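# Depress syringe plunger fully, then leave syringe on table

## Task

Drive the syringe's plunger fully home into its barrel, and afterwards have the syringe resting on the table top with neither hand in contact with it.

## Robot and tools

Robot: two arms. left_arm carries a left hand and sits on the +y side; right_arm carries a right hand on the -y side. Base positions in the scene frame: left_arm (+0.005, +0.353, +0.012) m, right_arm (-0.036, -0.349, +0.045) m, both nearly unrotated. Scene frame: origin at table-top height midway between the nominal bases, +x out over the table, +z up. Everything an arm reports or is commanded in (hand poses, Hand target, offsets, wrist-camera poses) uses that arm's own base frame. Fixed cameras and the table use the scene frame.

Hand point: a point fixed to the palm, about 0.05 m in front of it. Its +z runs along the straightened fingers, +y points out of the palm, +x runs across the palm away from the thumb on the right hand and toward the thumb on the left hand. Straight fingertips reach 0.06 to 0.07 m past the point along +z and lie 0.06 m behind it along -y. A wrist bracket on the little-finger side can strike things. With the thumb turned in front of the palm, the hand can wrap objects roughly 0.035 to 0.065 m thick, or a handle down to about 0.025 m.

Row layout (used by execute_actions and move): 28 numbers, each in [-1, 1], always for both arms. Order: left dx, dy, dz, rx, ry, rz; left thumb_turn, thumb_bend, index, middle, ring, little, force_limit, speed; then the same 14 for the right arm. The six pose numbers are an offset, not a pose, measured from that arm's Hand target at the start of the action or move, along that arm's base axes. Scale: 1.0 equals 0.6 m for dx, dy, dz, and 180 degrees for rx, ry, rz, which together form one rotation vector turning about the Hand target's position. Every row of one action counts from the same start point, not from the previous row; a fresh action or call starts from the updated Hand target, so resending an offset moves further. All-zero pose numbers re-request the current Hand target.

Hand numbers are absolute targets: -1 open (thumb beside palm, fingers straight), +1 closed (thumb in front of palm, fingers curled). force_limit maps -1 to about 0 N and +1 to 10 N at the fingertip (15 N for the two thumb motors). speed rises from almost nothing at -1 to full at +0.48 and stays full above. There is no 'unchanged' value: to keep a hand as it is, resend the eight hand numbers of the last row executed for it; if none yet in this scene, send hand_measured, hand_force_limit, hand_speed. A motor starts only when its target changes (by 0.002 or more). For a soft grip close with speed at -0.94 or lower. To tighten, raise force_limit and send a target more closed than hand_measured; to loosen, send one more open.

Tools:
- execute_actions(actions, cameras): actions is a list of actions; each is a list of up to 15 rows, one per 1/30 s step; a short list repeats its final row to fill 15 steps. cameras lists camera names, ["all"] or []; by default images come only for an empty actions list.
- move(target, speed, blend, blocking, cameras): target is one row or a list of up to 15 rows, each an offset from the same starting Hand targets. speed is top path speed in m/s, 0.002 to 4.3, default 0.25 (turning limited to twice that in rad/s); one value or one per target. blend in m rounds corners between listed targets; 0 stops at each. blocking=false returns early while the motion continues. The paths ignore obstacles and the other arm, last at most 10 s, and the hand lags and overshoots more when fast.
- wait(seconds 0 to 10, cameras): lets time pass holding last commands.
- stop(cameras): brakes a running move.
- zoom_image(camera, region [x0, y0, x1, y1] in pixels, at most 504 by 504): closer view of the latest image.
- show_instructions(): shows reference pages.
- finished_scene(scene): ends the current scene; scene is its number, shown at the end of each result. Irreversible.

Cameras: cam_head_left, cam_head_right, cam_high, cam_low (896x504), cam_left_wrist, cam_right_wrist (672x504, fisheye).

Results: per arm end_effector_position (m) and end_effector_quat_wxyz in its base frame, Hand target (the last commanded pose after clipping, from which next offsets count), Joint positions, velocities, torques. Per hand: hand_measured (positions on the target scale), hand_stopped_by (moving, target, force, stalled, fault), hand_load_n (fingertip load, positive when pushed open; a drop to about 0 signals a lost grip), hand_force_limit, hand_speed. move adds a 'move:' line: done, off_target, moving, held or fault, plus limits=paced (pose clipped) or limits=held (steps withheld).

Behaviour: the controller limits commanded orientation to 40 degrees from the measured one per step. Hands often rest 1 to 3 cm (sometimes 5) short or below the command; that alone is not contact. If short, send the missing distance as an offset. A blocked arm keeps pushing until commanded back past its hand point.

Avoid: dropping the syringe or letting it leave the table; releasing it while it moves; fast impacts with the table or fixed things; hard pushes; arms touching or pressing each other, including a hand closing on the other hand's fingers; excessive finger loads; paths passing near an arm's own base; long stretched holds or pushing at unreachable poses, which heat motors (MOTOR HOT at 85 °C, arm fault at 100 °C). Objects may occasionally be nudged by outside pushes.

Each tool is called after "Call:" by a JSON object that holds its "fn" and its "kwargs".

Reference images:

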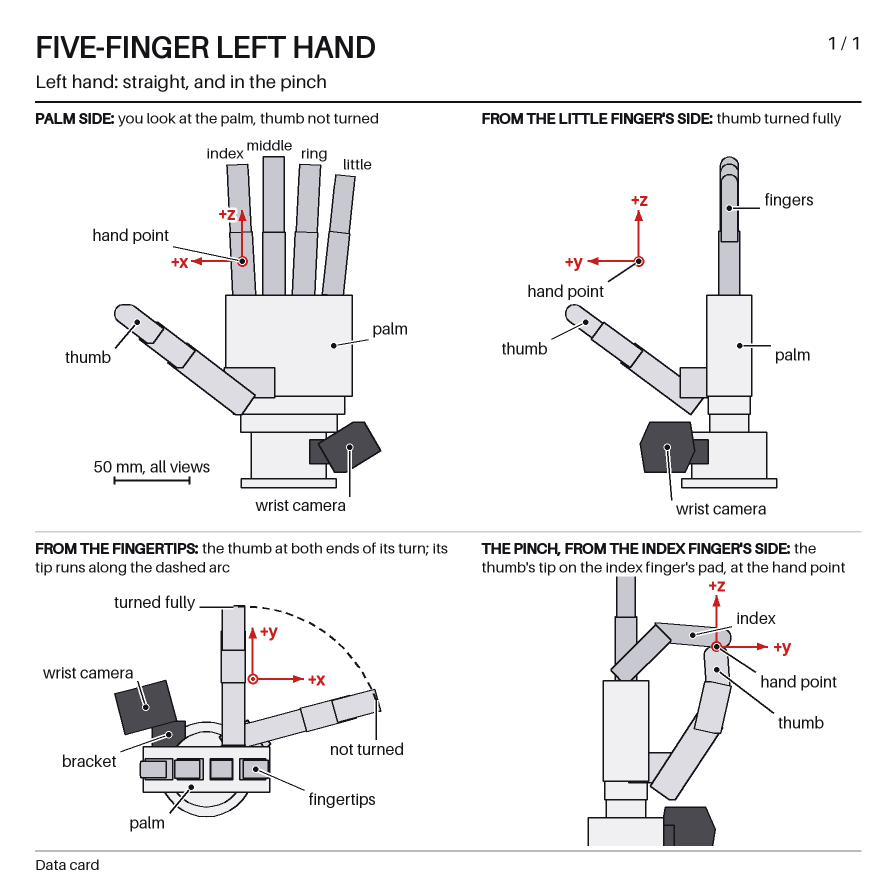

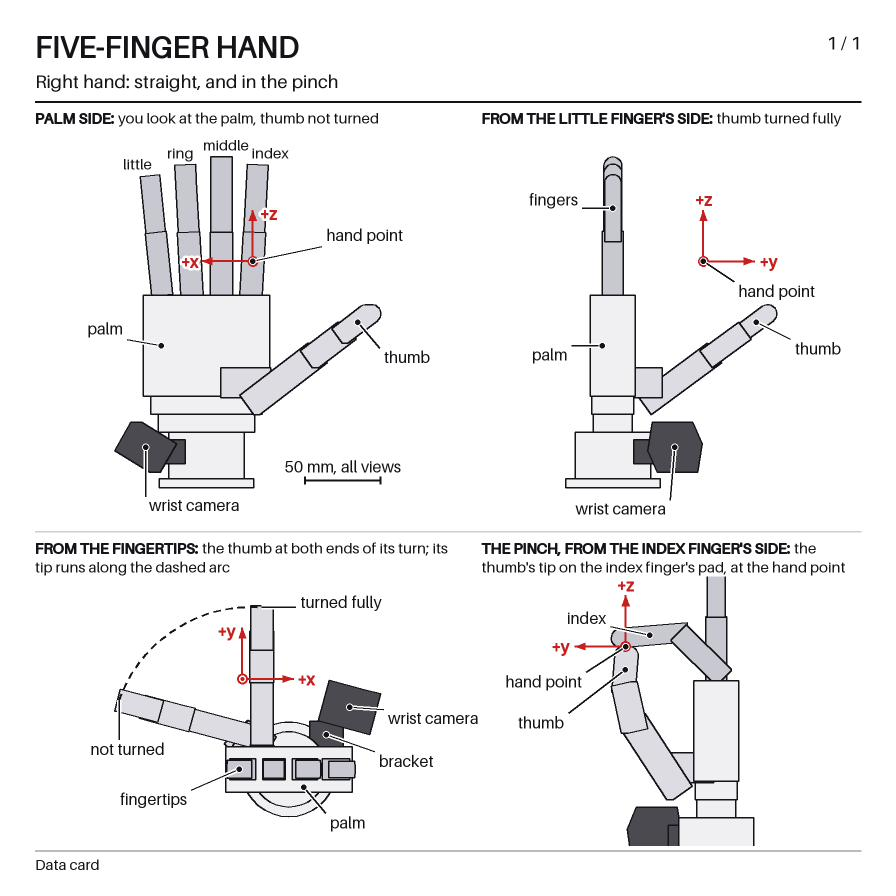

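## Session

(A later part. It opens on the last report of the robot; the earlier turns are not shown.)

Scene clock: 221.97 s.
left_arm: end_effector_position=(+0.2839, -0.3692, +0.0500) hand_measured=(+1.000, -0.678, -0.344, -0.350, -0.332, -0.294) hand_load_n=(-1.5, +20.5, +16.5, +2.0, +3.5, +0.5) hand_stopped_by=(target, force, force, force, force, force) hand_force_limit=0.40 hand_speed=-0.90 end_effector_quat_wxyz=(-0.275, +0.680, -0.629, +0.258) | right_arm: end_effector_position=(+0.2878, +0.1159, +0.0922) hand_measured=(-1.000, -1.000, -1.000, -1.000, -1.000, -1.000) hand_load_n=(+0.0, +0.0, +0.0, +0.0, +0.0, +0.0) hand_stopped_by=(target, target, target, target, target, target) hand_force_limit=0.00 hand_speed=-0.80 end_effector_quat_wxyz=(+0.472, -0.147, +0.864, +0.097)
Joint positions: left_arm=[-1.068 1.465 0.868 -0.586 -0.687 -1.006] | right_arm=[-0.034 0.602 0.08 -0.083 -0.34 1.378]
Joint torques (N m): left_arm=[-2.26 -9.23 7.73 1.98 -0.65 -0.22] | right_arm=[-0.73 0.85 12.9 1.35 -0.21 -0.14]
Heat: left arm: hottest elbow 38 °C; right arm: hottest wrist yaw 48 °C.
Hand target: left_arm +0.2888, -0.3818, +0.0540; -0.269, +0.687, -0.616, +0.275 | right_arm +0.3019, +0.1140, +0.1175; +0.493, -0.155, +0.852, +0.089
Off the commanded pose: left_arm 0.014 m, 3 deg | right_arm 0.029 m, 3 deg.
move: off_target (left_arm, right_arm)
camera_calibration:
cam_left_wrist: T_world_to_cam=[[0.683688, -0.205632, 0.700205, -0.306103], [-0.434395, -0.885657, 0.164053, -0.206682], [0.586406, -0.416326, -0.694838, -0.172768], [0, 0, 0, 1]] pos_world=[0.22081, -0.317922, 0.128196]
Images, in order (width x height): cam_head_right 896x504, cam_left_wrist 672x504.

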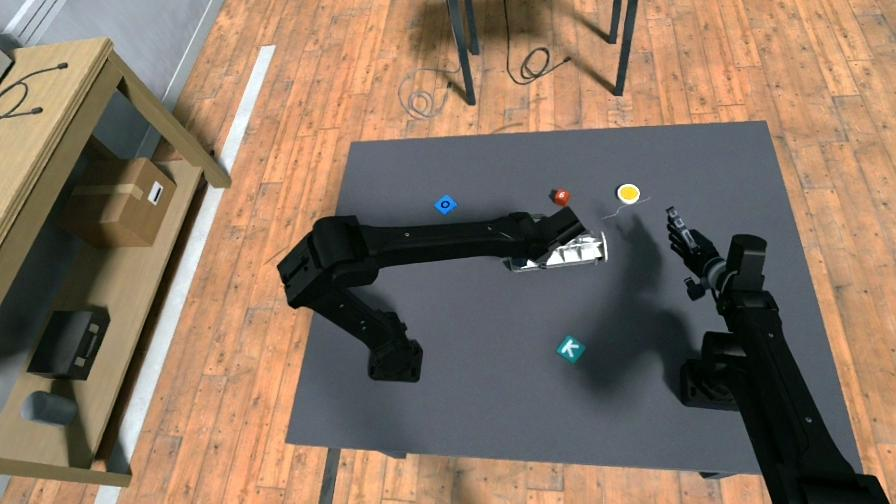

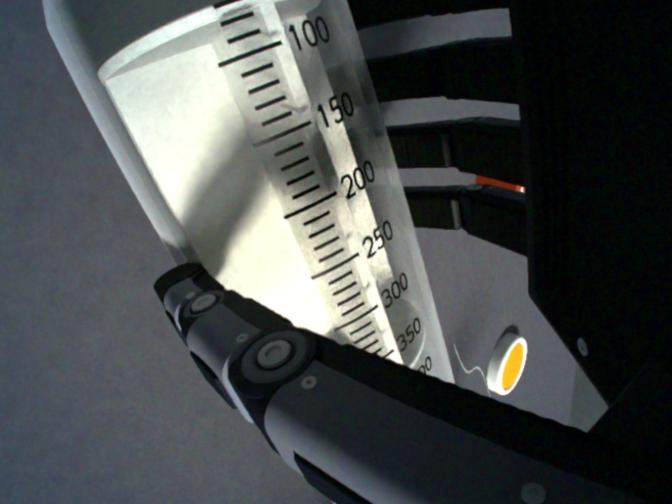

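Release left.

Call:
{"fn": "move", "kwargs": {"target": [-0.005,0.018,-0.004,0,0,0,1,-1,-1,-1,-1,-1,0.4,-0.7,0,0,0,0,0,0,-1,-1,-1,-1,-1,-1,0,-0.8], "speed": 0.05, "cameras": ["cam_left_wrist"]}}

Scene clock: 226.37 s.
left_arm: end_effector_position=(+0.2817, -0.3648, +0.0424) hand_measured=(+1.000, -1.000, -1.000, -1.000, -1.000, -1.000) hand_load_n=(+0.0, +0.0, -0.5, +0.0, +0.0, +0.0) hand_stopped_by=(target, target, target, target, target, target) hand_force_limit=0.40 hand_speed=-0.70 end_effector_quat_wxyz=(-0.275, +0.682, -0.626, +0.258) | right_arm: end_effector_position=(+0.2878, +0.1158, +0.0925) hand_measured=(-1.000, -1.000, -1.000, -1.000, -1.000, -1.000) hand_load_n=(+0.0, +0.0, +0.0, +0.0, +0.0, +0.0) hand_stopped_by=(target, target, target, target, target, target) hand_force_limit=0.00 hand_speed=-0.80 end_effector_quat_wxyz=(+0.472, -0.148, +0.863, +0.097)
Joint positions: left_arm=[-1.068 1.466 0.844 -0.563 -0.688 -1.014] | right_arm=[-0.035 0.601 0.08 -0.083 -0.341 1.378]
Joint torques (N m): left_arm=[-1.79 -11.16 6.89 1.63 -0.54 -0.09] | right_arm=[-0.73 0.91 12.9 1.28 -0.21 -0.14]
Heat: left arm: hottest elbow 38 °C; right arm: hottest wrist yaw 45 °C.
Hand target: left_arm +0.2859, -0.3711, +0.0517; -0.269, +0.688, -0.616, +0.275 | right_arm +0.3019, +0.1140, +0.1175; +0.493, -0.154, +0.852, +0.089
Off the commanded pose: left_arm 0.012 m, 2 deg | right_arm 0.029 m, 3 deg.
move: off_target (left_arm, right_arm)
camera_calibration:
cam_left_wrist: T_world_to_cam=[[0.684387, -0.199006, 0.701435, -0.296199], [-0.42961, -0.88736, 0.167412, -0.204712], [0.58911, -0.415918, -0.692793, -0.175583], [0, 0, 0, 1]] pos_world=[0.218206, -0.313627, 0.120393]
Images, in order (width x height): cam_left_wrist 672x504.

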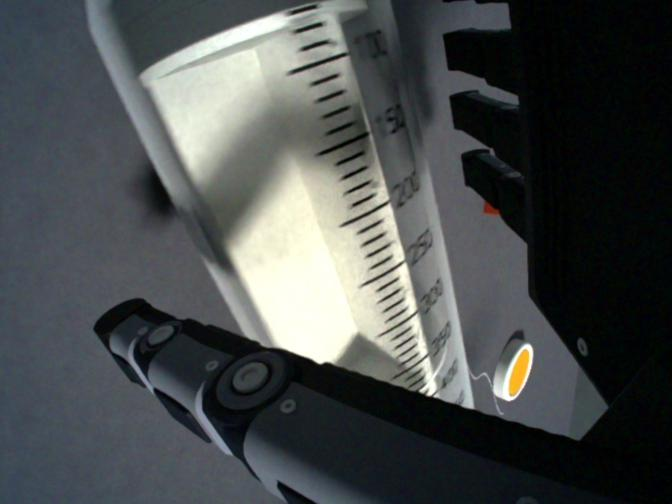

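Call:
{"fn": "move", "kwargs": {"target": [0,0,0.25,0,0,0,1,-1,-1,-1,-1,-1,0.4,-0.7,0,0,0,0,0,0,-1,-1,-1,-1,-1,-1,0,-0.8], "speed": 0.15, "cameras": ["cam_head_right","cam_low"]}}

Call:
{"fn": "zoom_image", "kwargs": {"camera": "cam_head_right", "region": [470, 205, 650, 295]}}

Call:
{"fn": "zoom_image", "kwargs": {"camera": "cam_low", "region": [480, 230, 580, 290]}}

Scene clock: 234.37 s.
left_arm: end_effector_position=(+0.2795, -0.3609, +0.1765) hand_measured=(+1.000, -1.000, -1.000, -1.000, -1.000, -1.000) hand_load_n=(+0.0, +0.0, -0.5, +0.0, +0.0, +0.0) hand_stopped_by=(target, target, target, target, target, target) hand_force_limit=0.40 hand_speed=-0.70 end_effector_quat_wxyz=(-0.276, +0.682, -0.628, +0.255) | right_arm: end_effector_position=(+0.2878, +0.1158, +0.0925) hand_measured=(-1.000, -1.000, -1.000, -1.000, -1.000, -1.000) hand_load_n=(+0.0, +0.0, +0.0, +0.0, +0.0, +0.0) hand_stopped_by=(target, target, target, target, target, target) hand_force_limit=0.00 hand_speed=-0.80 end_effector_quat_wxyz=(+0.472, -0.148, +0.863, +0.097)
Joint positions: left_arm=[-1.068 1.3 1.07 -0.964 -0.688 -1.014] | right_arm=[-0.035 0.601 0.08 -0.083 -0.341 1.378]
Joint torques (N m): left_arm=[-1.85 -9.82 11.51 0.46 -0.54 -0.09] | right_arm=[-0.73 0.85 12.92 1.29 -0.21 -0.14]
Heat: left arm: hottest elbow 37 °C; right arm: hottest wrist yaw 42 °C.
Hand target: left_arm +0.2859, -0.3712, +0.2017; -0.269, +0.688, -0.616, +0.275 | right_arm +0.3019, +0.1140, +0.1175; +0.493, -0.154, +0.852, +0.089
Off the commanded pose: left_arm 0.028 m, 3 deg | right_arm 0.029 m, 3 deg.
move: off_target (left_arm, right_arm)
Images, in order (width x height): cam_head_right 896x504, cam_low 896x504.

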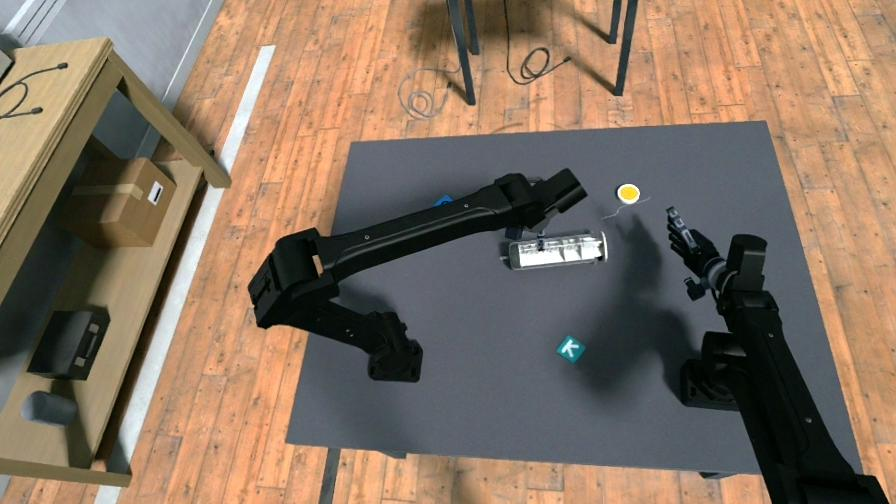

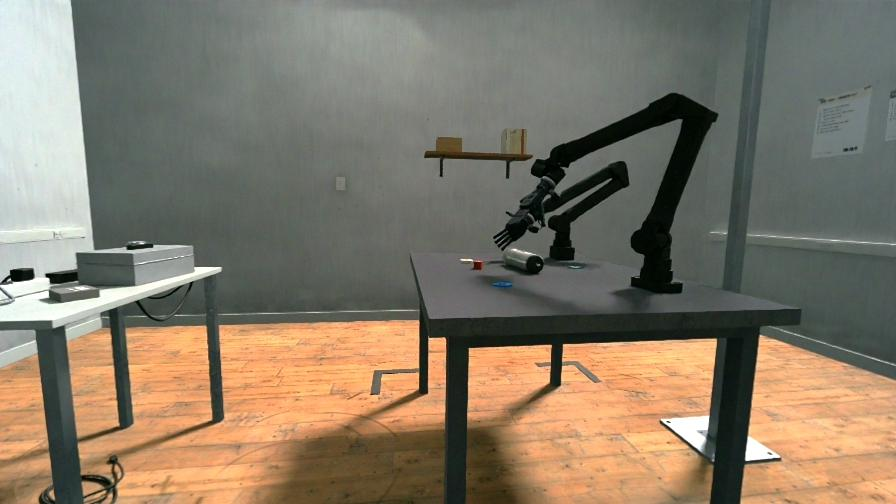

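Scaled by 2.800 from the camera's 896x504 image, which has a finer 1280x720 frame.

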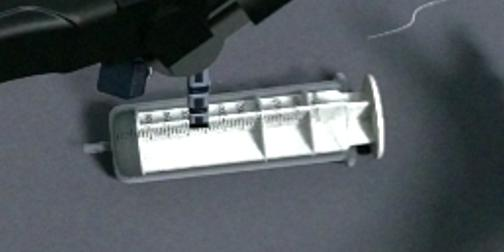

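Scaled by 5.040 from the camera's 896x504 image, which has a finer 1280x720 frame.

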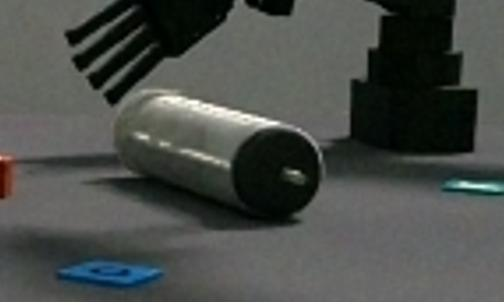

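Call:
{"fn": "finished_scene", "kwargs": {"scene": 2}}

The scene is finished: the task was done.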